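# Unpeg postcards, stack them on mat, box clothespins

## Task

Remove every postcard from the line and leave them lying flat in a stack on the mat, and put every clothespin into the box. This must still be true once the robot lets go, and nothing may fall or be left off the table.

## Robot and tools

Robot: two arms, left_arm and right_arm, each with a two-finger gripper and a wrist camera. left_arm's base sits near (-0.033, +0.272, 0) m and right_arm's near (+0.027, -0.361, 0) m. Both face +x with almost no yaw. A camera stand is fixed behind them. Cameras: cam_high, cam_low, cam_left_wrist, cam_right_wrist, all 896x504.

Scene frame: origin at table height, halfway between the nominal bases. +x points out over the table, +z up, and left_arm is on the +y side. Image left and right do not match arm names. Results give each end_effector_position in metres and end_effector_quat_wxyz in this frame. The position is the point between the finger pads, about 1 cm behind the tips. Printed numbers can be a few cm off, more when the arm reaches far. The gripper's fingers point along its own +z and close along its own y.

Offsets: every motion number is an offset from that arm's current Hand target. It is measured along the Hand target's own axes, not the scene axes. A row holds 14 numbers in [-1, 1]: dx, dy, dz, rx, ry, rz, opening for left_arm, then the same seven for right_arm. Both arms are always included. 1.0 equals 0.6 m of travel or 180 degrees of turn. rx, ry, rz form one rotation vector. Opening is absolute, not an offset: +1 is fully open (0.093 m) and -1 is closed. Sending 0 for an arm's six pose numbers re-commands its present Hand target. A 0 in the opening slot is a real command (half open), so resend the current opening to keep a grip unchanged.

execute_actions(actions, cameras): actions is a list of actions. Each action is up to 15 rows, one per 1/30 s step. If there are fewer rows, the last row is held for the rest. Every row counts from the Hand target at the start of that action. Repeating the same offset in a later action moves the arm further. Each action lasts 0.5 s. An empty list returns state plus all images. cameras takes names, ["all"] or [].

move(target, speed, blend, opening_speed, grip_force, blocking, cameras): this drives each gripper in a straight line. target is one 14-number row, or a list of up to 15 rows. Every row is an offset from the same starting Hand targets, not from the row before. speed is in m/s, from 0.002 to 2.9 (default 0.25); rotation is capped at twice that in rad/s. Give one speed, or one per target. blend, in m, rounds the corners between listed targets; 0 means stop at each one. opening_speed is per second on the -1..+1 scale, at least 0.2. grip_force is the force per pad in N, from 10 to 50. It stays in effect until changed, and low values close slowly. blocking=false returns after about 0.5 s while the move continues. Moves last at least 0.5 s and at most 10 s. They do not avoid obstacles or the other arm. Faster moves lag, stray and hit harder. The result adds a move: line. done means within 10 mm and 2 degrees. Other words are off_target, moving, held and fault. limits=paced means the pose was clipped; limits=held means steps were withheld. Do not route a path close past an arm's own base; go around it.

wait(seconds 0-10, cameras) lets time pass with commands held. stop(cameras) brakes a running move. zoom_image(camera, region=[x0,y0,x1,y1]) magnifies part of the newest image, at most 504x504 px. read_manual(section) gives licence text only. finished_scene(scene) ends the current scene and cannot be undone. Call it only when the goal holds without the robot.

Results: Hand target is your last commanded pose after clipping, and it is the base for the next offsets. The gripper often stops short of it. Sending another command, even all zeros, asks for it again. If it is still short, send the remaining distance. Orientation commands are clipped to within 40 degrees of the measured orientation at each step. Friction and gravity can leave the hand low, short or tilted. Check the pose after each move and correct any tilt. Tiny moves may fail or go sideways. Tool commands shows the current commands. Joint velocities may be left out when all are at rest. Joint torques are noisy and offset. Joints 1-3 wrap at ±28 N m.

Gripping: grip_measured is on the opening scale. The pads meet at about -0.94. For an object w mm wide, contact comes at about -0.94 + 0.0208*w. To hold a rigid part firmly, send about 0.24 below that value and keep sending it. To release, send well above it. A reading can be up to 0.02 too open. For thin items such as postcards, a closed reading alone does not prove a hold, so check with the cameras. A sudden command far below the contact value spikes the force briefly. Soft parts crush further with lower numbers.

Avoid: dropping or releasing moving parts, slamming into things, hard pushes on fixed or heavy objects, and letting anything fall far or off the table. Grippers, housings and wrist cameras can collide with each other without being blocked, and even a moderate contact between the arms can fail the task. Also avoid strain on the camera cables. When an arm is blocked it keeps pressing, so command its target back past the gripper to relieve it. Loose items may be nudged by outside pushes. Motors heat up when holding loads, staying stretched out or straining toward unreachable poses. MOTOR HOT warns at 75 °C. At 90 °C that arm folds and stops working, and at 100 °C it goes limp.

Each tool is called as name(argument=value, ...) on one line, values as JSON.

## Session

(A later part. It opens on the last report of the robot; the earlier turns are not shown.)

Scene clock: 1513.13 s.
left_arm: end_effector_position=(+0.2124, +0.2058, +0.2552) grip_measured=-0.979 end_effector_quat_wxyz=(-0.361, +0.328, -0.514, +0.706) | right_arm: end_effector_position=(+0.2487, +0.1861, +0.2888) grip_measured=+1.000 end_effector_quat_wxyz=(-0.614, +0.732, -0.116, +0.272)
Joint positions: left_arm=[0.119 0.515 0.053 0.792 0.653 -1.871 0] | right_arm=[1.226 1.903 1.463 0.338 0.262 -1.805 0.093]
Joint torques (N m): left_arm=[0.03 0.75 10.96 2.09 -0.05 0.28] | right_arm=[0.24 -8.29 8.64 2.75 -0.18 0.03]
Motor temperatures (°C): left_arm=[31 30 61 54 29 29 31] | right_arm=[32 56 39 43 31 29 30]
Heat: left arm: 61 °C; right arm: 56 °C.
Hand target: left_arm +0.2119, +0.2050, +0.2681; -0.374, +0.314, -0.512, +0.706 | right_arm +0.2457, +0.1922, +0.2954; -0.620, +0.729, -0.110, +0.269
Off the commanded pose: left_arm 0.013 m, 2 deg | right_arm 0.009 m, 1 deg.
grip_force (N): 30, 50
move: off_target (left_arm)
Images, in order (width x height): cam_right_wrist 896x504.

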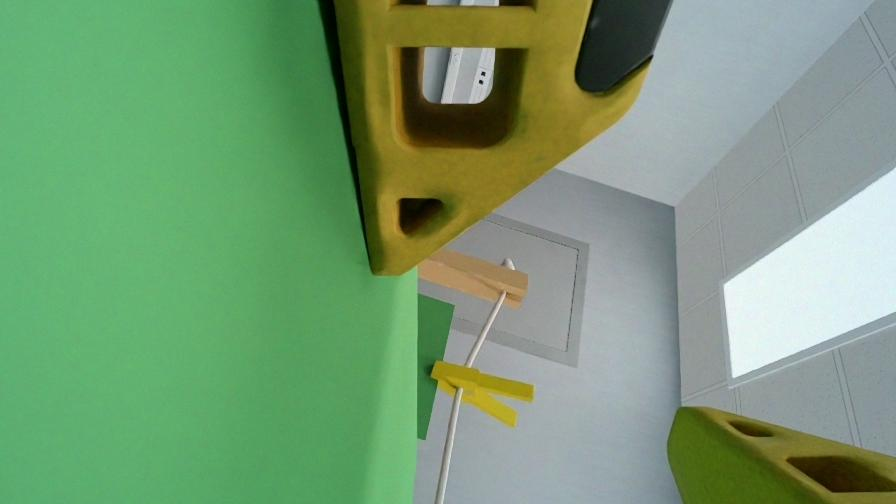

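move(target=[0,0,0,0,0,0,-1,0,0.0135,0,0,0,0,1], speed=0.1, cameras=["cam_right_wrist"])

Scene clock: 1522.30 s.
left_arm: end_effector_position=(+0.2124, +0.2058, +0.2552) grip_measured=-0.979 end_effector_quat_wxyz=(-0.361, +0.328, -0.514, +0.706) | right_arm: end_effector_position=(+0.2489, +0.1868, +0.2885) grip_measured=+1.000 end_effector_quat_wxyz=(-0.615, +0.731, -0.116, +0.272)
Joint positions: left_arm=[0.119 0.515 0.053 0.792 0.653 -1.871 0] | right_arm=[1.226 1.906 1.463 0.345 0.262 -1.805 0.093]
Joint torques (N m): left_arm=[0.08 0.39 10.85 2.08 -0.01 0.25] | right_arm=[-0.18 -8.4 6.46 3.02 -0.24 0.03]
Motor temperatures (°C): left_arm=[31 30 61 54 29 29 31] | right_arm=[32 56 40 44 31 29 30]
Heat: left arm: 61 °C; right arm: 56 °C.
Hand target: left_arm +0.2119, +0.2050, +0.2681; -0.374, +0.314, -0.512, +0.706 | right_arm +0.2471, +0.1904, +0.2878; -0.620, +0.729, -0.110, +0.269
Off the commanded pose: left_arm 0.013 m, 2 deg | right_arm 0.004 m, 1 deg.
grip_force (N): 30, 50
move: off_target (left_arm)
Images, in order (width x height): cam_right_wrist 896x504.

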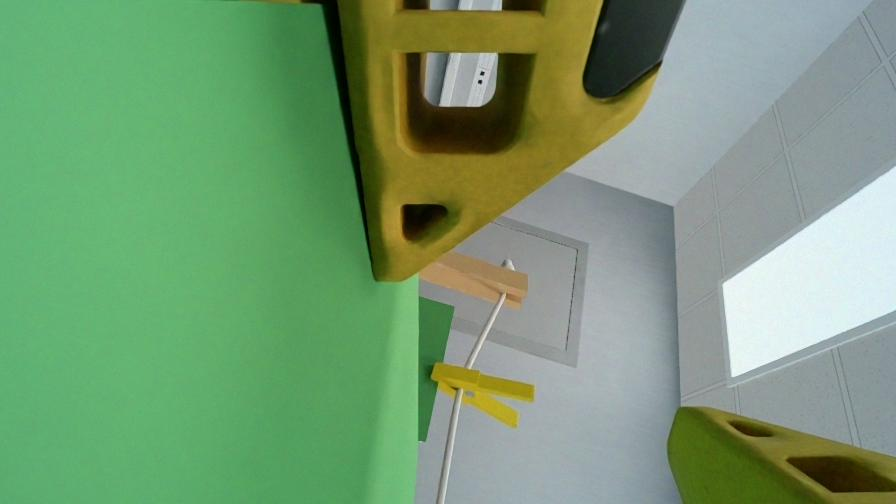

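move(target=[0,0,0,0,0,0,-1,0,0.009,-0.001,0,0,0,1], speed=0.1, cameras=["cam_right_wrist"])

Scene clock: 1532.00 s.
left_arm: end_effector_position=(+0.2125, +0.2058, +0.2548) grip_measured=-0.979 end_effector_quat_wxyz=(-0.361, +0.329, -0.514, +0.705) | right_arm: end_effector_position=(+0.2489, +0.1867, +0.2901) grip_measured=+1.000 end_effector_quat_wxyz=(-0.621, +0.726, -0.116, +0.273)
Joint positions: left_arm=[0.119 0.515 0.053 0.79 0.653 -1.87 0] | right_arm=[1.226 1.906 1.455 0.368 0.262 -1.805 0.093]
Joint torques (N m): left_arm=[0.14 0.42 10.84 1.99 -0.07 0.2] | right_arm=[-0.43 -8.47 5.35 2.99 -0.27 0.03]
Motor temperatures (°C): left_arm=[31 30 61 54 29 29 31] | right_arm=[32 56 40 45 31 29 30]
Heat: left arm: 61 °C; right arm: 56 °C.
Hand target: left_arm +0.2119, +0.2050, +0.2681; -0.374, +0.314, -0.512, +0.706 | right_arm +0.2477, +0.1888, +0.2826; -0.620, +0.729, -0.110, +0.269
Off the commanded pose: left_arm 0.013 m, 2 deg | right_arm 0.008 m, 1 deg.
grip_force (N): 30, 50
move: off_target (left_arm)
Images, in order (width x height): cam_right_wrist 896x504.

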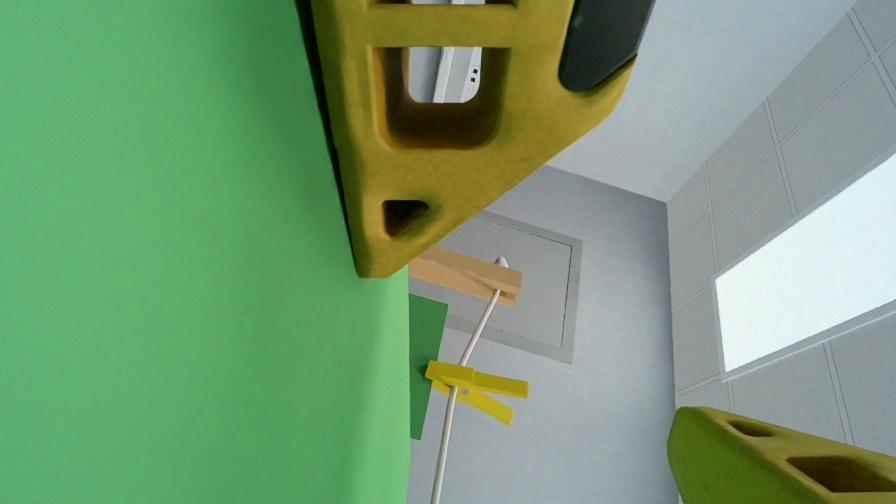

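move(target=[0,0,0,0,0,0,-1,0,0.015,-0.001,0,0,0,1], speed=0.1, cameras=["cam_right_wrist"])

Scene clock: 1539.73 s.
left_arm: end_effector_position=(+0.2125, +0.2058, +0.2548) grip_measured=-0.979 end_effector_quat_wxyz=(-0.361, +0.329, -0.514, +0.705) | right_arm: end_effector_position=(+0.2482, +0.1848, +0.2811) grip_measured=+1.000 end_effector_quat_wxyz=(-0.620, +0.726, -0.116, +0.273)
Joint positions: left_arm=[0.119 0.515 0.053 0.79 0.653 -1.87 0] | right_arm=[1.226 1.906 1.42 0.401 0.262 -1.805 0.093]
Joint torques (N m): left_arm=[-0.16 0.34 11.04 2.1 0 0.22] | right_arm=[-0.85 -8.35 5.41 3 -0.32 0.02]
Motor temperatures (°C): left_arm=[31 30 62 53 29 29 31] | right_arm=[32 55 40 45 31 29 30]
Heat: left arm: 62 °C; right arm: 55 °C.
Hand target: left_arm +0.2119, +0.2050, +0.2681; -0.374, +0.314, -0.512, +0.706 | right_arm +0.2489, +0.1864, +0.2739; -0.620, +0.729, -0.110, +0.269
Off the commanded pose: left_arm 0.013 m, 2 deg | right_arm 0.007 m, 1 deg.
grip_force (N): 30, 50
move: off_target (left_arm)
Images, in order (width x height): cam_right_wrist 896x504.

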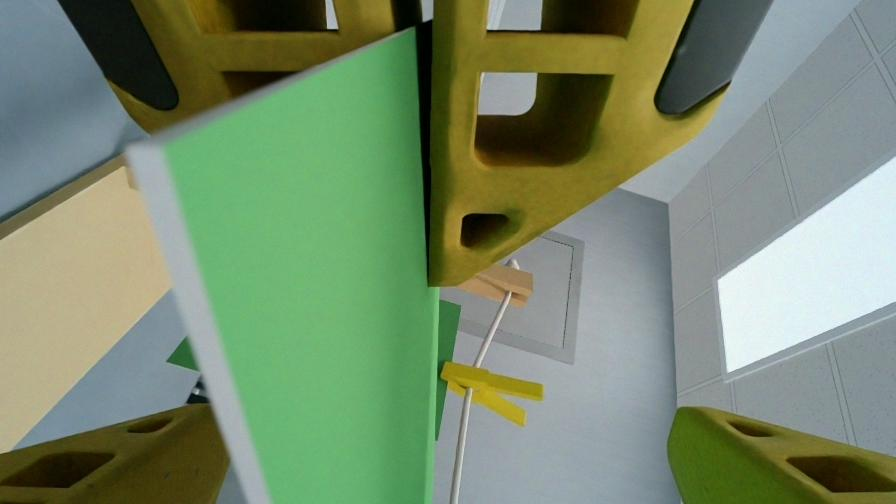

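move(target=[0,0,0,0,0,0,-1,0,0.003,-0.02,0,0,0,1], speed=0.1, cameras=["cam_right_wrist"])

Scene clock: 1564.87 s.
left_arm: end_effector_position=(+0.2125, +0.2058, +0.2548) grip_measured=-0.979 end_effector_quat_wxyz=(-0.361, +0.329, -0.514, +0.705) | right_arm: end_effector_position=(+0.2467, +0.1799, +0.2567) grip_measured=+1.000 end_effector_quat_wxyz=(-0.605, +0.740, -0.114, +0.270)
Joint positions: left_arm=[0.119 0.515 0.053 0.79 0.653 -1.87 0] | right_arm=[1.226 1.906 1.36 0.419 0.262 -1.805 0.093]
Joint torques (N m): left_arm=[-0.09 0.18 11.1 2.05 -0.06 0.18] | right_arm=[-0.31 -11.54 5.39 3.02 -0.24 0.02]
Motor temperatures (°C): left_arm=[31 30 62 52 29 29 31] | right_arm=[32 55 39 48 31 29 30]
Heat: left arm: 62 °C; right arm: 55 °C.
Hand target: left_arm +0.2119, +0.2050, +0.2681; -0.374, +0.314, -0.512, +0.706 | right_arm +0.2429, +0.1759, +0.2733; -0.620, +0.729, -0.110, +0.269
Off the commanded pose: left_arm 0.013 m, 2 deg | right_arm 0.017 m, 2 deg.
grip_force (N): 30, 50
move: off_target (left_arm, right_arm)
Images, in order (width x height): cam_right_wrist 896x504.

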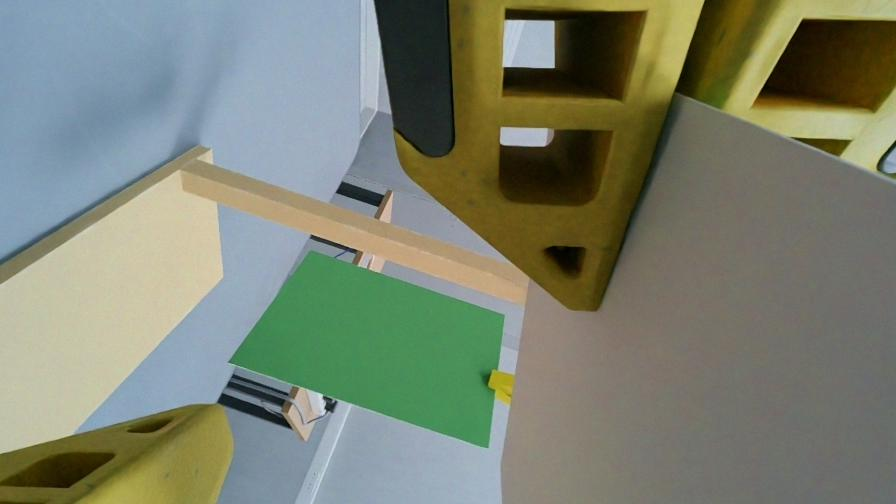

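move(target=[0,0,0,0,0,0,-1,0,-0.021,0.006,0,0,0,1], speed=0.1, cameras=["cam_right_wrist"])

Scene clock: 1573.87 s.
left_arm: end_effector_position=(+0.2125, +0.2058, +0.2548) grip_measured=-0.979 end_effector_quat_wxyz=(-0.361, +0.329, -0.514, +0.705) | right_arm: end_effector_position=(+0.2468, +0.1803, +0.2562) grip_measured=+1.000 end_effector_quat_wxyz=(-0.599, +0.745, -0.114, +0.270)
Joint positions: left_arm=[0.119 0.515 0.053 0.79 0.653 -1.87 0] | right_arm=[1.226 1.906 1.372 0.392 0.262 -1.805 0.093]
Joint torques (N m): left_arm=[-0.08 0.31 10.91 2.06 -0.06 0.23] | right_arm=[0.17 -11.21 8.69 2.75 -0.18 0.03]
Motor temperatures (°C): left_arm=[31 30 62 52 29 29 31] | right_arm=[32 57 39 48 31 29 30]
Heat: left arm: 62 °C; right arm: 57 °C.
Hand target: left_arm +0.2119, +0.2050, +0.2681; -0.374, +0.314, -0.512, +0.706 | right_arm +0.2426, +0.1816, +0.2851; -0.620, +0.729, -0.110, +0.269
Off the commanded pose: left_arm 0.013 m, 2 deg | right_arm 0.029 m, 3 deg.
grip_force (N): 30, 50
move: off_target (left_arm, right_arm)
Images, in order (width x height): cam_right_wrist 896x504.

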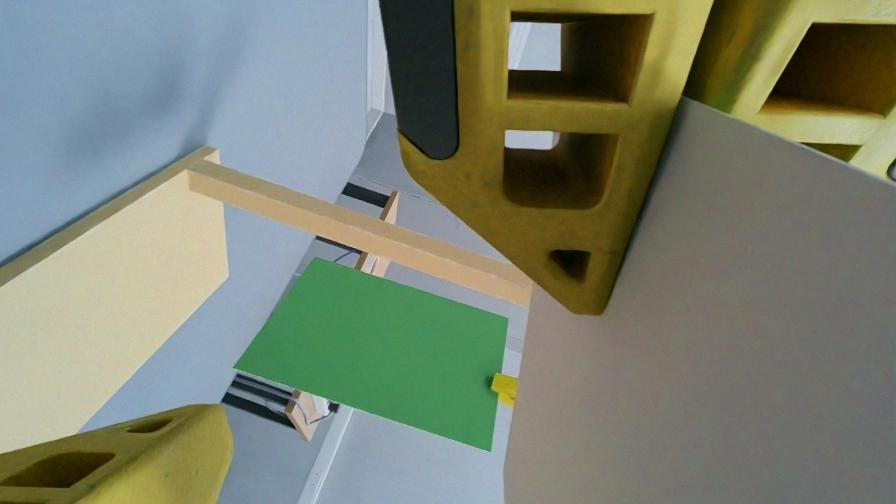

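move(target=[[0,0,0,0,0,0,-1,0,-0.021,0,0,0,0,1],[0,0,0,0,0,0,-1,0,0.0235,0,0,0,0,1]], speed=0.1, cameras=["cam_right_wrist"])

Scene clock: 1588.83 s.
left_arm: end_effector_position=(+0.2125, +0.2058, +0.2548) grip_measured=-0.979 end_effector_quat_wxyz=(-0.361, +0.329, -0.514, +0.705) | right_arm: end_effector_position=(+0.2449, +0.1817, +0.2616) grip_measured=+1.000 end_effector_quat_wxyz=(-0.609, +0.737, -0.113, +0.270)
Joint positions: left_arm=[0.119 0.515 0.053 0.79 0.653 -1.87 0] | right_arm=[1.23 1.906 1.369 0.422 0.262 -1.805 0.093]
Joint torques (N m): left_arm=[-0.13 0.31 10.81 2.03 -0.06 0.21] | right_arm=[-0.95 -10.51 5.53 3.01 -0.27 0.02]
Motor temperatures (°C): left_arm=[31 30 63 52 29 29 31] | right_arm=[32 58 39 47 31 29 30]
Heat: left arm: 63 °C; right arm: 58 °C.
Hand target: left_arm +0.2119, +0.2050, +0.2681; -0.374, +0.314, -0.512, +0.706 | right_arm +0.2451, +0.1786, +0.2715; -0.620, +0.729, -0.110, +0.269
Off the commanded pose: left_arm 0.013 m, 2 deg | right_arm 0.010 m, 2 deg.
grip_force (N): 30, 50
move: off_target (left_arm)
Images, in order (width x height): cam_right_wrist 896x504.

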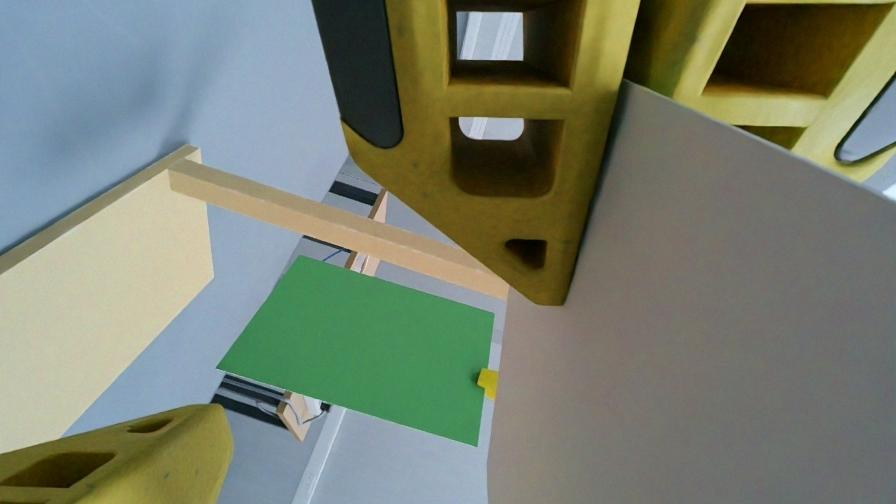

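move(target=[[0,0,0,0,0,0,-1,0,-0.0414,0,0,0,0,1],[0,0,0,0,0,0,-1,0,-0.021,0,0,0,0,1],[0,0,0,0,0,0,-1,0,-0.0042,0,0,0,0,1]], speed=0.1, cameras=["cam_right_wrist"])

Scene clock: 1612.60 s.
left_arm: end_effector_position=(+0.2125, +0.2058, +0.2548) grip_measured=-0.979 end_effector_quat_wxyz=(-0.361, +0.329, -0.514, +0.705) | right_arm: end_effector_position=(+0.2451, +0.1823, +0.2636) grip_measured=+1.000 end_effector_quat_wxyz=(-0.609, +0.737, -0.113, +0.270)
Joint positions: left_arm=[0.119 0.515 0.053 0.79 0.653 -1.87 0] | right_arm=[1.23 1.906 1.378 0.412 0.262 -1.805 0.093]
Joint torques (N m): left_arm=[-0.16 0.53 10.81 2.05 -0.03 0.24] | right_arm=[-0.81 -10.62 5.49 3.02 -0.26 0.02]
Motor temperatures (°C): left_arm=[31 30 63 52 29 29 31] | right_arm=[32 59 40 49 31 29 30]
Heat: left arm: 63 °C; right arm: 59 °C.
Hand target: left_arm +0.2119, +0.2050, +0.2681; -0.374, +0.314, -0.512, +0.706 | right_arm +0.2447, +0.1791, +0.2738; -0.620, +0.729, -0.110, +0.269
Off the commanded pose: left_arm 0.013 m, 2 deg | right_arm 0.011 m, 2 deg.
grip_force (N): 30, 50
move: off_target (left_arm, right_arm)
Images, in order (width x height): cam_right_wrist 896x504.

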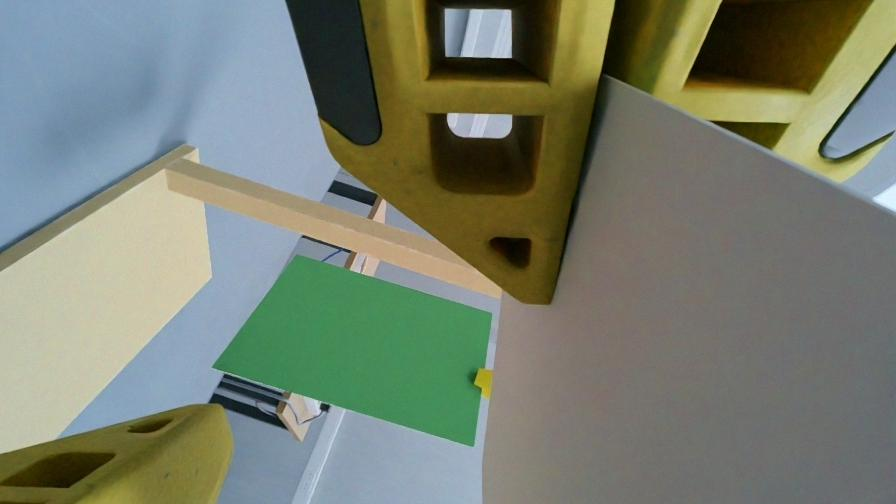

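move(target=[[0,0,0,0,0,0,-1,0,-0.0627,0,0,0,0,1],[0,0,0,0,0,0,-1,0,-0.0225,0,0,0,0,1]], speed=0.12, cameras=["cam_right_wrist"])

Scene clock: 1622.93 s.
left_arm: end_effector_position=(+0.2125, +0.2058, +0.2548) grip_measured=-0.979 end_effector_quat_wxyz=(-0.361, +0.329, -0.514, +0.705) | right_arm: end_effector_position=(+0.2407, +0.1868, +0.2742) grip_measured=+1.000 end_effector_quat_wxyz=(-0.609, +0.739, -0.110, +0.267)
Joint positions: left_arm=[0.119 0.515 0.053 0.79 0.653 -1.87 0] | right_arm=[1.24 1.905 1.423 0.361 0.262 -1.805 0.093]
Joint torques (N m): left_arm=[-0.03 0.38 10.85 2.04 -0.05 0.22] | right_arm=[-1.05 -10.95 5.64 3 -0.17 0.03]
Motor temperatures (°C): left_arm=[31 30 64 52 29 29 31] | right_arm=[32 60 39 48 31 29 30]
Heat: left arm: 64 °C; right arm: 60 °C.
Hand target: left_arm +0.2119, +0.2050, +0.2681; -0.374, +0.314, -0.512, +0.706 | right_arm +0.2424, +0.1819, +0.2869; -0.620, +0.729, -0.110, +0.269
Off the commanded pose: left_arm 0.013 m, 2 deg | right_arm 0.014 m, 2 deg.
grip_force (N): 30, 50
move: off_target (left_arm, right_arm)
Images, in order (width x height): cam_right_wrist 896x504.

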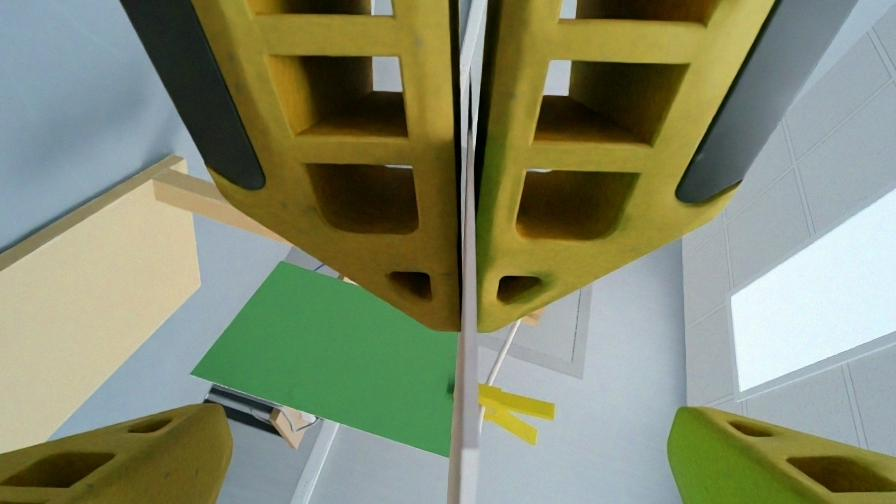

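move(target=[0,0,0,0,0,0,-1,0,0,0,0,0,0,-1], grip_force=[30,35], cameras=["cam_right_wrist","cam_high"])

Scene clock: 1634.00 s.
left_arm: end_effector_position=(+0.2127, +0.2062, +0.2558) grip_measured=-0.979 end_effector_quat_wxyz=(-0.361, +0.330, -0.513, +0.706) | right_arm: end_effector_position=(+0.2408, +0.1871, +0.2768) grip_measured=-0.990 end_effector_quat_wxyz=(-0.613, +0.735, -0.110, +0.267)
Joint positions: left_arm=[0.119 0.515 0.056 0.788 0.651 -1.873 0] | right_arm=[1.24 1.905 1.423 0.372 0.262 -1.805 0]
Joint torques (N m): left_arm=[0.16 0.64 10.8 2.06 -0.03 0.24] | right_arm=[-1.05 -10.92 5.64 2.88 -0.17 0.03]
Motor temperatures (°C): left_arm=[31 30 64 52 29 29 31] | right_arm=[32 62 39 49 31 29 30]
Heat: left arm: 64 °C; right arm: 62 °C.
Hand target: left_arm +0.2119, +0.2050, +0.2682; -0.374, +0.314, -0.512, +0.706 | right_arm +0.2424, +0.1819, +0.2869; -0.620, +0.729, -0.110, +0.269
Off the commanded pose: left_arm 0.012 m, 2 deg | right_arm 0.011 m, 1 deg.
grip_force (N): 30, 35
move: off_target (left_arm, right_arm)
Images, in order (width x height): cam_high 896x504, cam_right_wrist 896x504.

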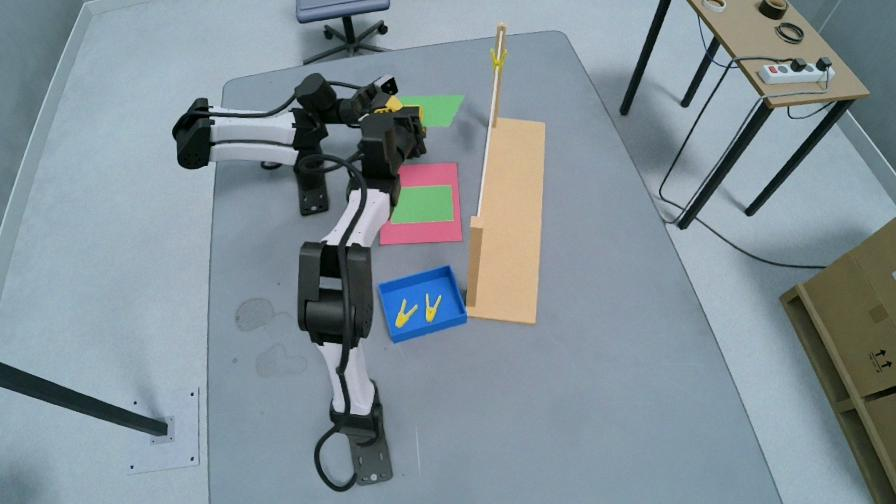

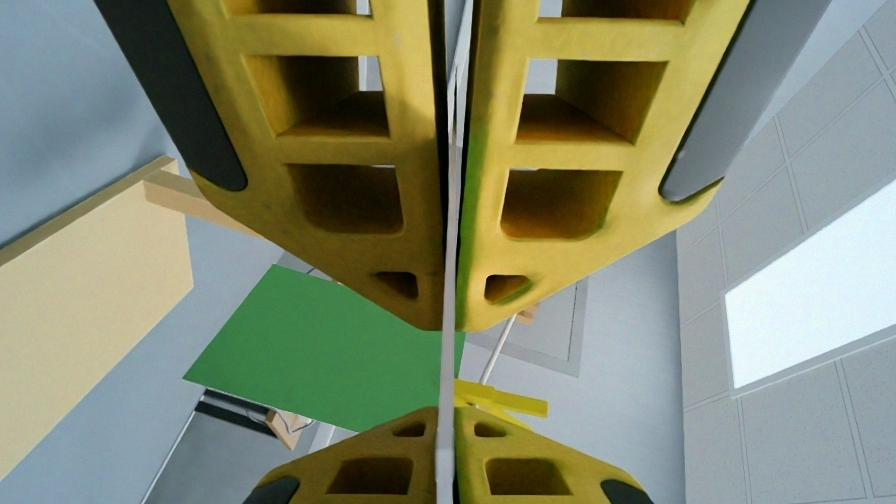

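move(target=[[0,0,0,0,0,0,0.2,0,0,0,0,0,0,-1],[-0.087,0,-0.155,0,0,0,0.2,0,0,0,0,0,0,-1]], speed=0.2, opening_speed=1.0, cameras=["cam_right_wrist","cam_high","cam_left_wrist"])

Scene clock: 1649.93 s.
left_arm: end_effector_position=(+0.1639, +0.2945, +0.2319) grip_measured=+0.198 end_effector_quat_wxyz=(+0.382, -0.409, +0.564, -0.608) | right_arm: end_effector_position=(+0.2408, +0.1871, +0.2768) grip_measured=-0.990 end_effector_quat_wxyz=(-0.613, +0.735, -0.110, +0.267)
Joint positions: left_arm=[1.091 0.392 0.077 0.75 1.498 -2.071 0.055] | right_arm=[1.24 1.905 1.423 0.372 0.262 -1.805 0]
Joint torques (N m): left_arm=[0.84 2.66 10.36 1.42 -0.07 -0.12] | right_arm=[-1.03 -10.92 5.64 2.87 -0.17 0.03]
Motor temperatures (°C): left_arm=[31 30 64 51 29 29 31] | right_arm=[32 63 39 48 31 29 30]
Heat: left arm: 64 °C; right arm: 63 °C.
Hand target: left_arm +0.1623, +0.2949, +0.2391; +0.374, -0.314, +0.512, -0.706 | right_arm +0.2424, +0.1819, +0.2869; -0.620, +0.729, -0.110, +0.269
Off the commanded pose: left_arm 0.007 m, 17 deg | right_arm 0.011 m, 1 deg.
joint sent to its limit (left arm) — joint 6 (wrist roll), lower limit. The joint targets are off in orientation, not in position.
grip_force (N): 30, 35
move: off_target (left_arm, right_arm)
Images, in order (width x height): cam_high 896x504, cam_left_wrist 896x504, cam_right_wrist 896x504.

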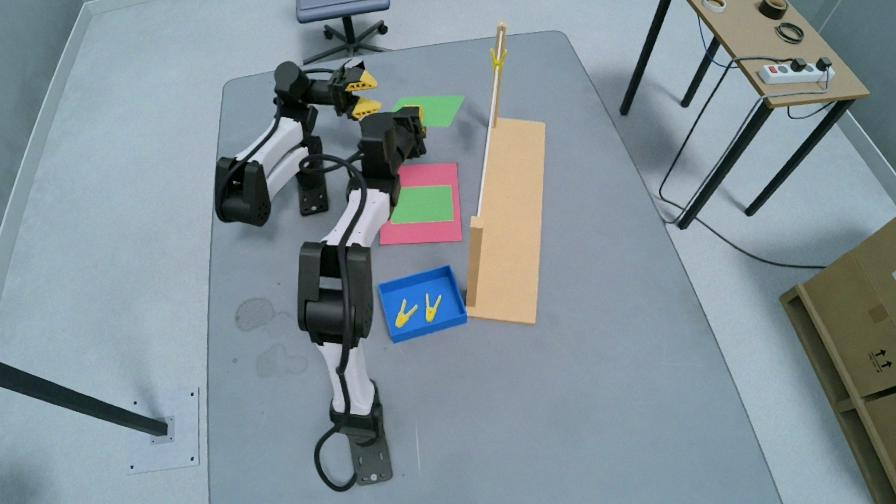

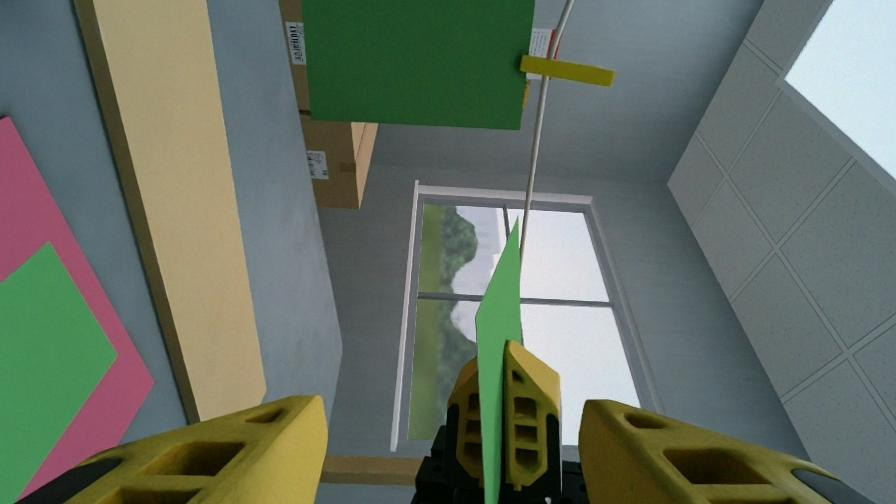

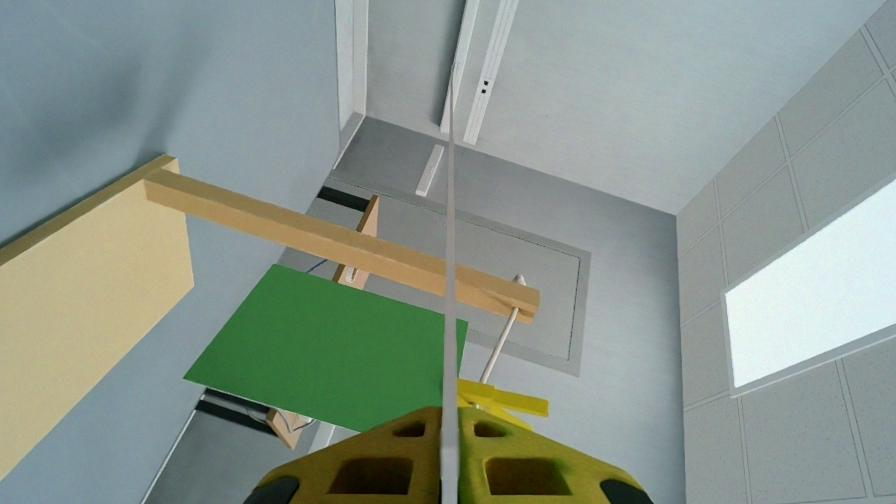

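move(target=[[0,0,0,0,0,0,0.2,-0.0882,0.288,-0.0565,-0.076,-0.1335,0.0519,-1],[0,0,0,0,0,0,0.2,-0.1053,0.3521,-0.0505,-0.076,-0.1335,0.0519,-1]], speed=[0.25,0.15], blend=[0.02,0], cameras=["cam_right_wrist","cam_high","cam_left_wrist"])

Scene clock: 1680.00 s.
left_arm: end_effector_position=(+0.1638, +0.2940, +0.2317) grip_measured=+0.198 end_effector_quat_wxyz=(+0.381, -0.408, +0.565, -0.608) | right_arm: end_effector_position=(+0.2118, +0.1431, +0.0681) grip_measured=-0.990 end_effector_quat_wxyz=(-0.551, +0.830, -0.069, +0.056)
Joint positions: left_arm=[1.091 0.392 0.077 0.75 1.502 -2.071 0.055] | right_arm=[1.119 2.06 1.003 0.651 -0.214 -1.681 0]
Joint torques (N m): left_arm=[0.84 2.61 10.56 1.39 -0.01 -0.15] | right_arm=[-0.77 -8.61 4.51 2.9 -0.47 0.21]
Motor temperatures (°C): left_arm=[31 30 66 49 29 29 31] | right_arm=[32 64 39 48 31 29 30]
Heat: left arm: 66 °C; right arm: 64 °C.
Hand target: left_arm +0.1623, +0.2949, +0.2391; +0.374, -0.314, +0.512, -0.706 | right_arm +0.2105, +0.1437, +0.0699; -0.558, +0.826, -0.068, +0.046
Off the commanded pose: left_arm 0.008 m, 17 deg | right_arm 0.002 m, 2 deg.
joint sent to its limit (left arm) — joint 6 (wrist roll), lower limit. The joint targets are off in orientation, not in position.
grip_force (N): 30, 35
move: off_target (left_arm)
Images, in order (width x height): cam_high 896x504, cam_left_wrist 896x504, cam_right_wrist 896x504.

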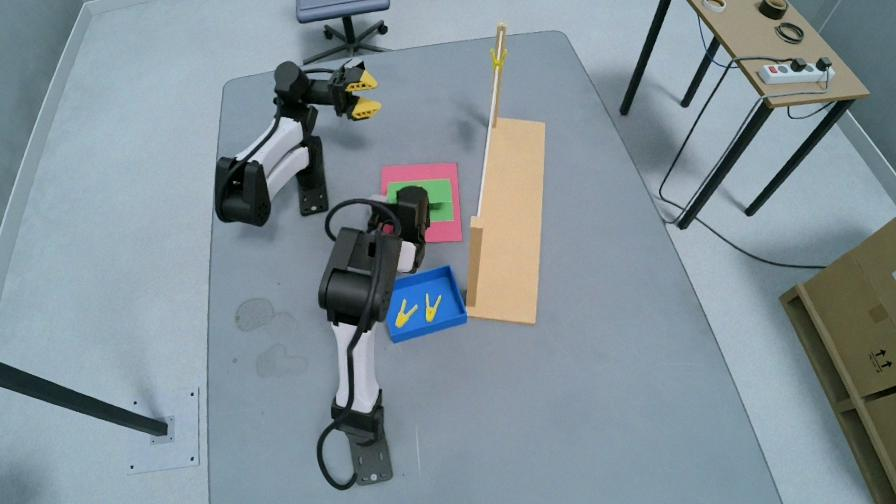

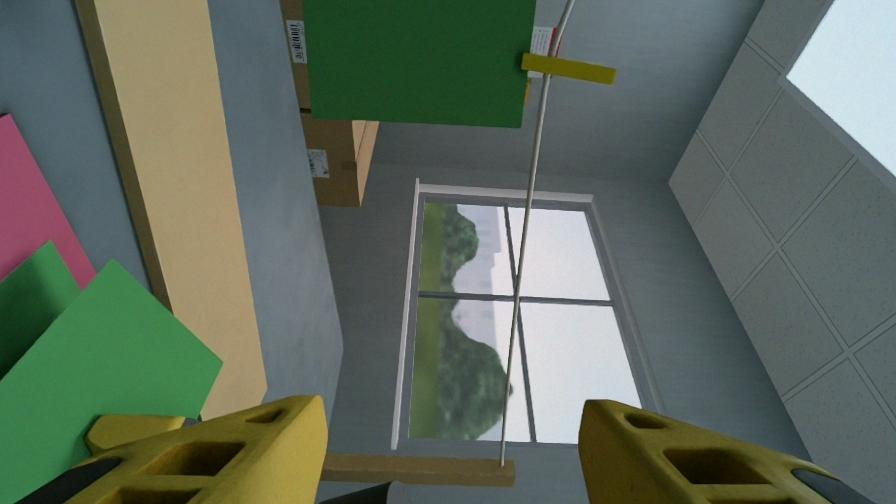

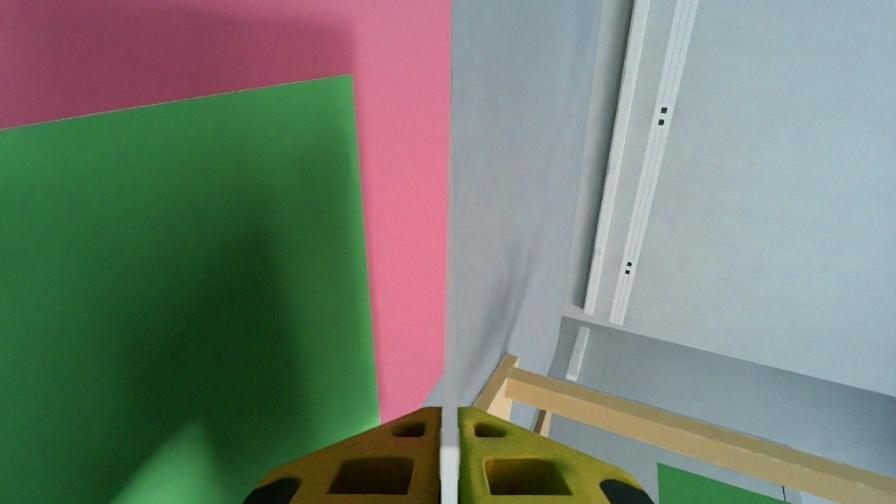

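move(target=[0.0803,0.257,0.1558,-0.5672,-0.1744,-0.104,-1,0,0.0464,0.0187,0,0,0,-1], speed=0.25, grip_force=[50,35], cameras=["cam_right_wrist","cam_high","cam_left_wrist"])

Scene clock: 1707.03 s.
left_arm: end_effector_position=(+0.2435, +0.1799, +0.1164) grip_measured=-0.980 end_effector_quat_wxyz=(+0.002, +0.702, -0.712, +0.000) | right_arm: end_effector_position=(+0.2127, +0.1453, +0.0438) grip_measured=-0.990 end_effector_quat_wxyz=(-0.556, +0.826, -0.068, +0.058)
Joint positions: left_arm=[-0.351 1.648 1.337 -1.261 0.004 -1.876 0] | right_arm=[1.119 2.146 0.993 0.759 -0.214 -1.681 0]
Joint torques (N m): left_arm=[-0.16 -5.42 8.96 0.28 0.03 -0.19] | right_arm=[-0.77 -8.29 3.7 2.91 -0.47 0.22]
Motor temperatures (°C): left_arm=[31 30 66 48 29 29 31] | right_arm=[32 62 38 51 31 29 30]
Heat: left arm: 66 °C; right arm: 62 °C.
Hand target: left_arm +0.2465, +0.1782, +0.1203; -0.001, +0.707, -0.707, +0.001 | right_arm +0.2106, +0.1437, +0.0399; -0.558, +0.826, -0.068, +0.046
Off the commanded pose: left_arm 0.005 m, 1 deg | right_arm 0.005 m, 1 deg.
grip_force (N): 50, 35
move: done
Images, in order (width x height): cam_high 896x504, cam_left_wrist 896x504, cam_right_wrist 896x504.

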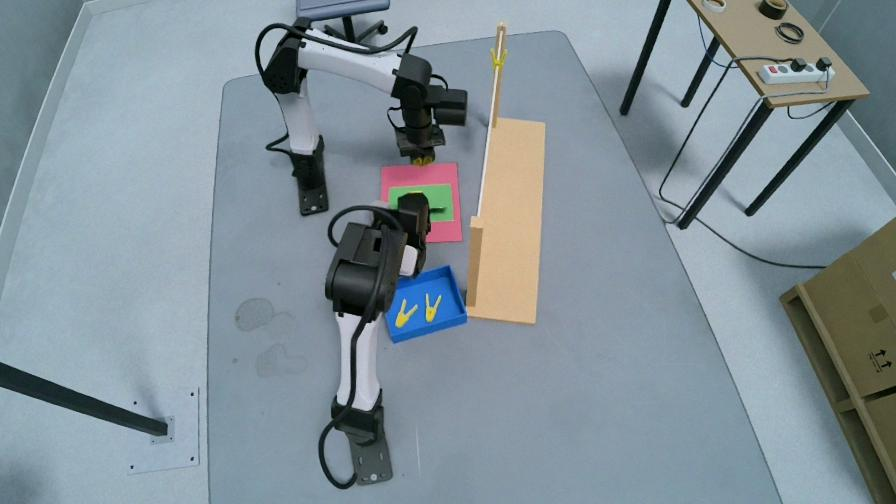

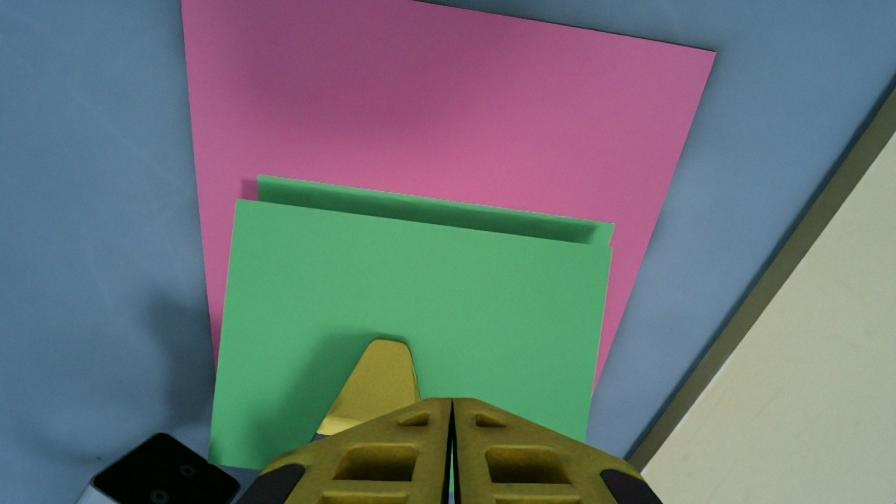

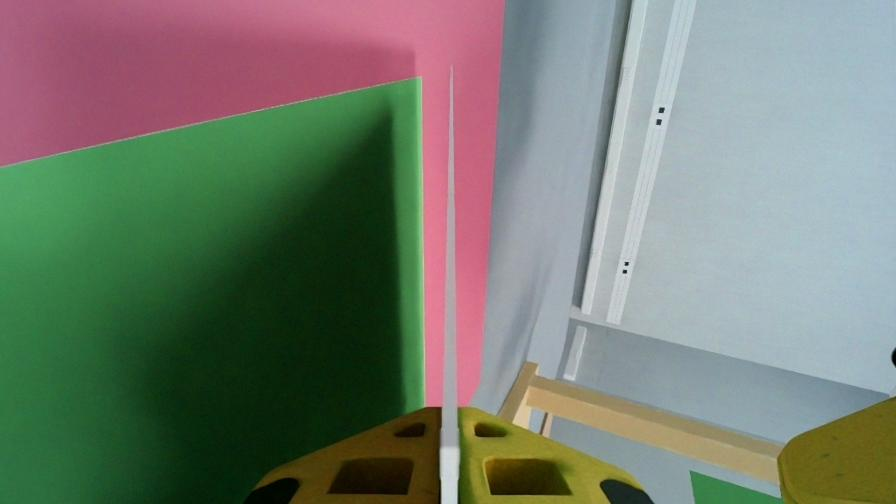

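move(target=[0,0,0,0,0,0,-1,0.004,0.0036,0.018,0,0,0,-1], speed=0.1, cameras=["cam_left_wrist"])

Scene clock: 1720.97 s.
left_arm: end_effector_position=(+0.2435, +0.1799, +0.1164) grip_measured=-0.980 end_effector_quat_wxyz=(+0.002, +0.702, -0.712, +0.000) | right_arm: end_effector_position=(+0.2132, +0.1473, +0.0318) grip_measured=-0.990 end_effector_quat_wxyz=(-0.552, +0.829, -0.069, +0.055)
Joint positions: left_arm=[-0.351 1.648 1.337 -1.262 0.004 -1.877 0] | right_arm=[1.119 2.184 1.005 0.773 -0.216 -1.68 0]
Joint torques (N m): left_arm=[-0.16 -5.35 9.31 0.27 0.09 -0.21] | right_arm=[-0.79 -8.13 6.02 2.72 -0.44 0.21]
Motor temperatures (°C): left_arm=[31 31 64 46 29 29 31] | right_arm=[32 60 37 51 31 29 30]
Heat: left arm: 64 °C; right arm: 60 °C.
Hand target: left_arm +0.2465, +0.1782, +0.1203; -0.001, +0.707, -0.707, +0.001 | right_arm +0.2144, +0.1524, +0.0338; -0.558, +0.826, -0.068, +0.046
Off the commanded pose: left_arm 0.005 m, 1 deg | right_arm 0.006 m, 1 deg.
grip_force (N): 50, 35
move: done
Images, in order (width x height): cam_left_wrist 896x504.

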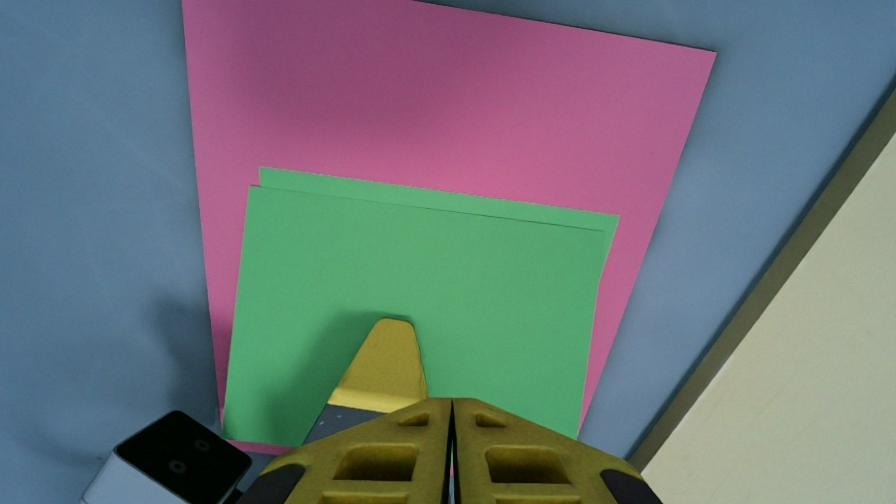

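move(target=[0,0,0.180,0,0,0,-1,0,0,0,0,0,0,-1], speed=0.12, cameras=["cam_left_wrist","cam_right_wrist"])

Scene clock: 1739.03 s.
left_arm: end_effector_position=(+0.2392, +0.1813, +0.0179) grip_measured=-0.980 end_effector_quat_wxyz=(+0.008, +0.702, -0.712, -0.012) | right_arm: end_effector_position=(+0.2134, +0.1472, +0.0314) grip_measured=-0.990 end_effector_quat_wxyz=(-0.552, +0.829, -0.071, +0.054)
Joint positions: left_arm=[-0.351 1.756 1.052 -0.895 0.004 -1.877 0] | right_arm=[1.119 2.185 1.005 0.775 -0.216 -1.675 0]
Joint torques (N m): left_arm=[-0.05 -5.56 5.55 0.79 0.01 -0.24] | right_arm=[-0.75 -8.24 6.02 2.71 -0.44 0.15]
Motor temperatures (°C): left_arm=[31 32 62 44 29 29 31] | right_arm=[32 60 38 49 31 29 30]
Heat: left arm: 62 °C; right arm: 60 °C.
Hand target: left_arm +0.2465, +0.1782, +0.0122; -0.001, +0.707, -0.707, +0.000 | right_arm +0.2145, +0.1524, +0.0338; -0.558, +0.826, -0.068, +0.046
Off the commanded pose: left_arm 0.010 m, 2 deg | right_arm 0.006 m, 1 deg.
grip_force (N): 50, 35
move: done
Images, in order (width x height): cam_left_wrist 896x504, cam_right_wrist 896x504.

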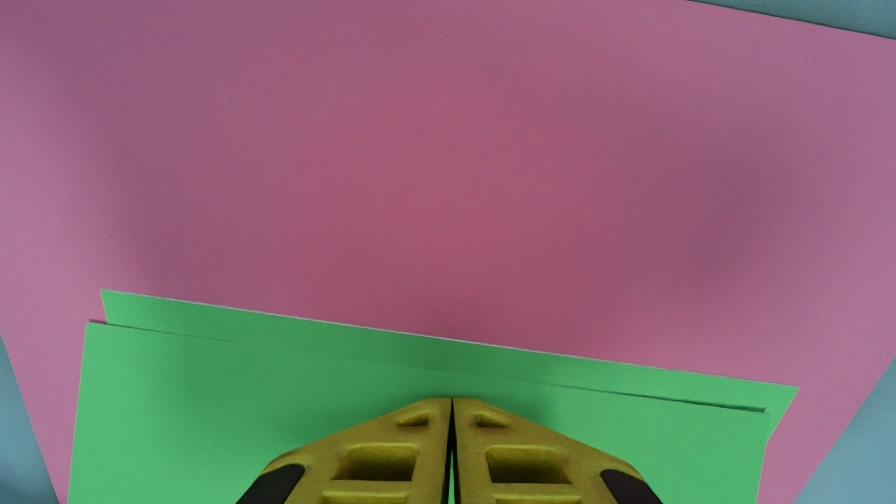

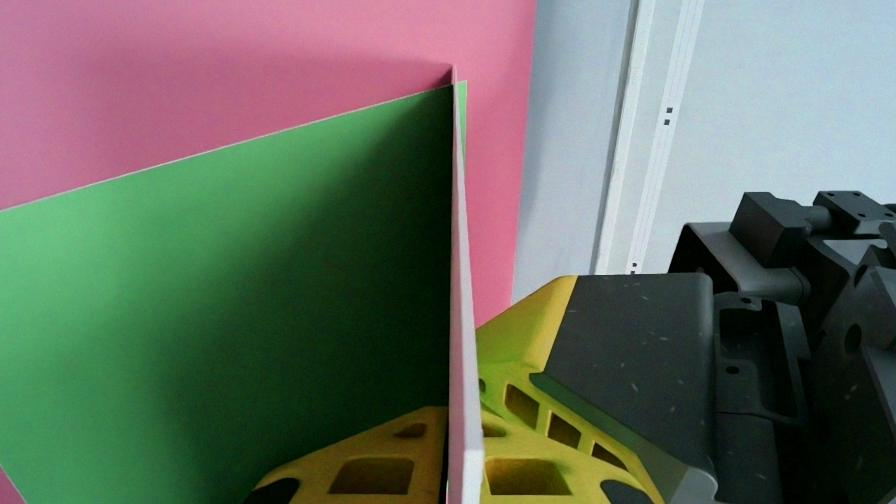

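move(target=[[0,0,0,0,0,0,-1,0,0.0062,0.0025,0,0,0,-1],[0,0,0,0,0,0,-1,0,0.0062,0.0025,0,0,0,-0.78],[0,0,0,0,0,0,-1,0,0.036,-0.072,0,0,0,-0.78],[0,0,0,0,0,0,-1,0,-0.117,-0.1373,0,0,0,-0.78]], speed=[0.05,0.05,0.08,0.15], opening_speed=1.0, cameras=["cam_left_wrist","cam_right_wrist","cam_high"])

Scene clock: 1762.83 s.
left_arm: end_effector_position=(+0.2496, +0.1787, +0.0178) grip_measured=-0.980 end_effector_quat_wxyz=(-0.004, +0.702, -0.712, +0.007) | right_arm: end_effector_position=(+0.2030, +0.0968, +0.1064) grip_measured=-0.781 end_effector_quat_wxyz=(-0.537, +0.839, -0.077, +0.046)
Joint positions: left_arm=[-0.351 1.756 1.052 -0.851 -0.001 -1.877 0] | right_arm=[1.086 1.804 0.87 0.487 -0.248 -1.682 0.008]
Joint torques (N m): left_arm=[-0.06 -5.75 5.5 0.52 0.13 -0.26] | right_arm=[-1.09 -9.22 7.46 2.61 -0.49 0.04]
Motor temperatures (°C): left_arm=[31 34 58 43 29 29 31] | right_arm=[32 59 38 48 31 29 30]
Heat: left arm: 58 °C; right arm: 59 °C.
Hand target: left_arm +0.2466, +0.1782, +0.0122; -0.001, +0.707, -0.707, +0.001 | right_arm +0.2061, +0.1029, +0.1297; -0.558, +0.826, -0.068, +0.046
Off the commanded pose: left_arm 0.006 m, 1 deg | right_arm 0.024 m, 3 deg.
grip_force (N): 50, 35
move: off_target (right_arm)
Images, in order (width x height): cam_high 896x504, cam_left_wrist 896x504, cam_right_wrist 896x504.

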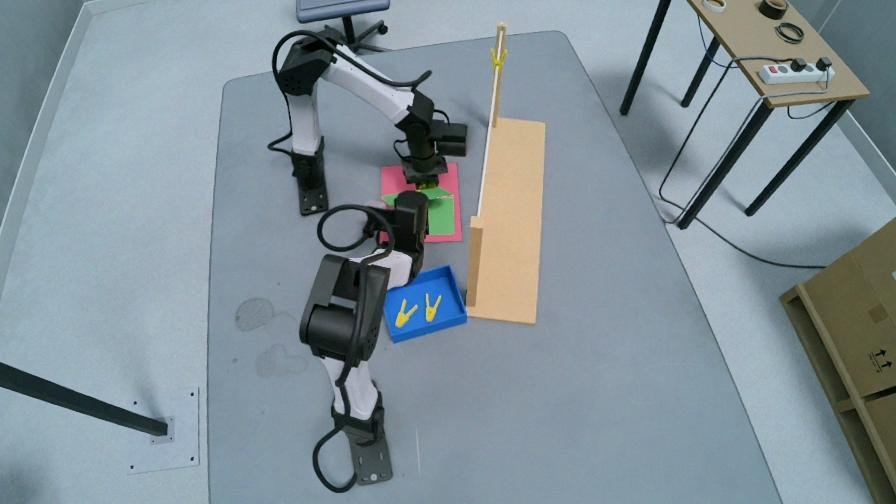

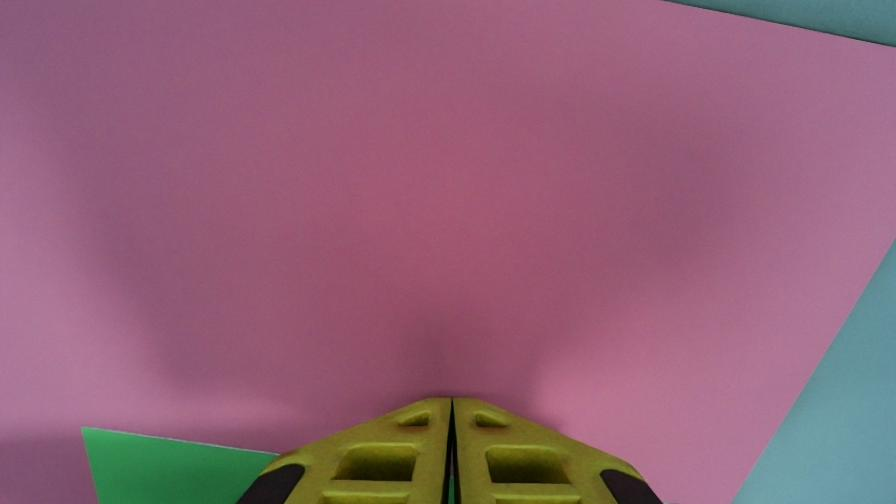

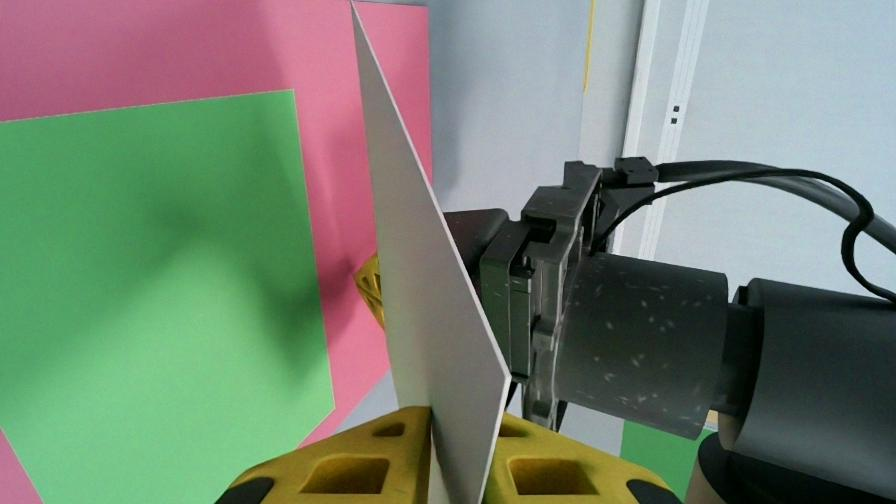

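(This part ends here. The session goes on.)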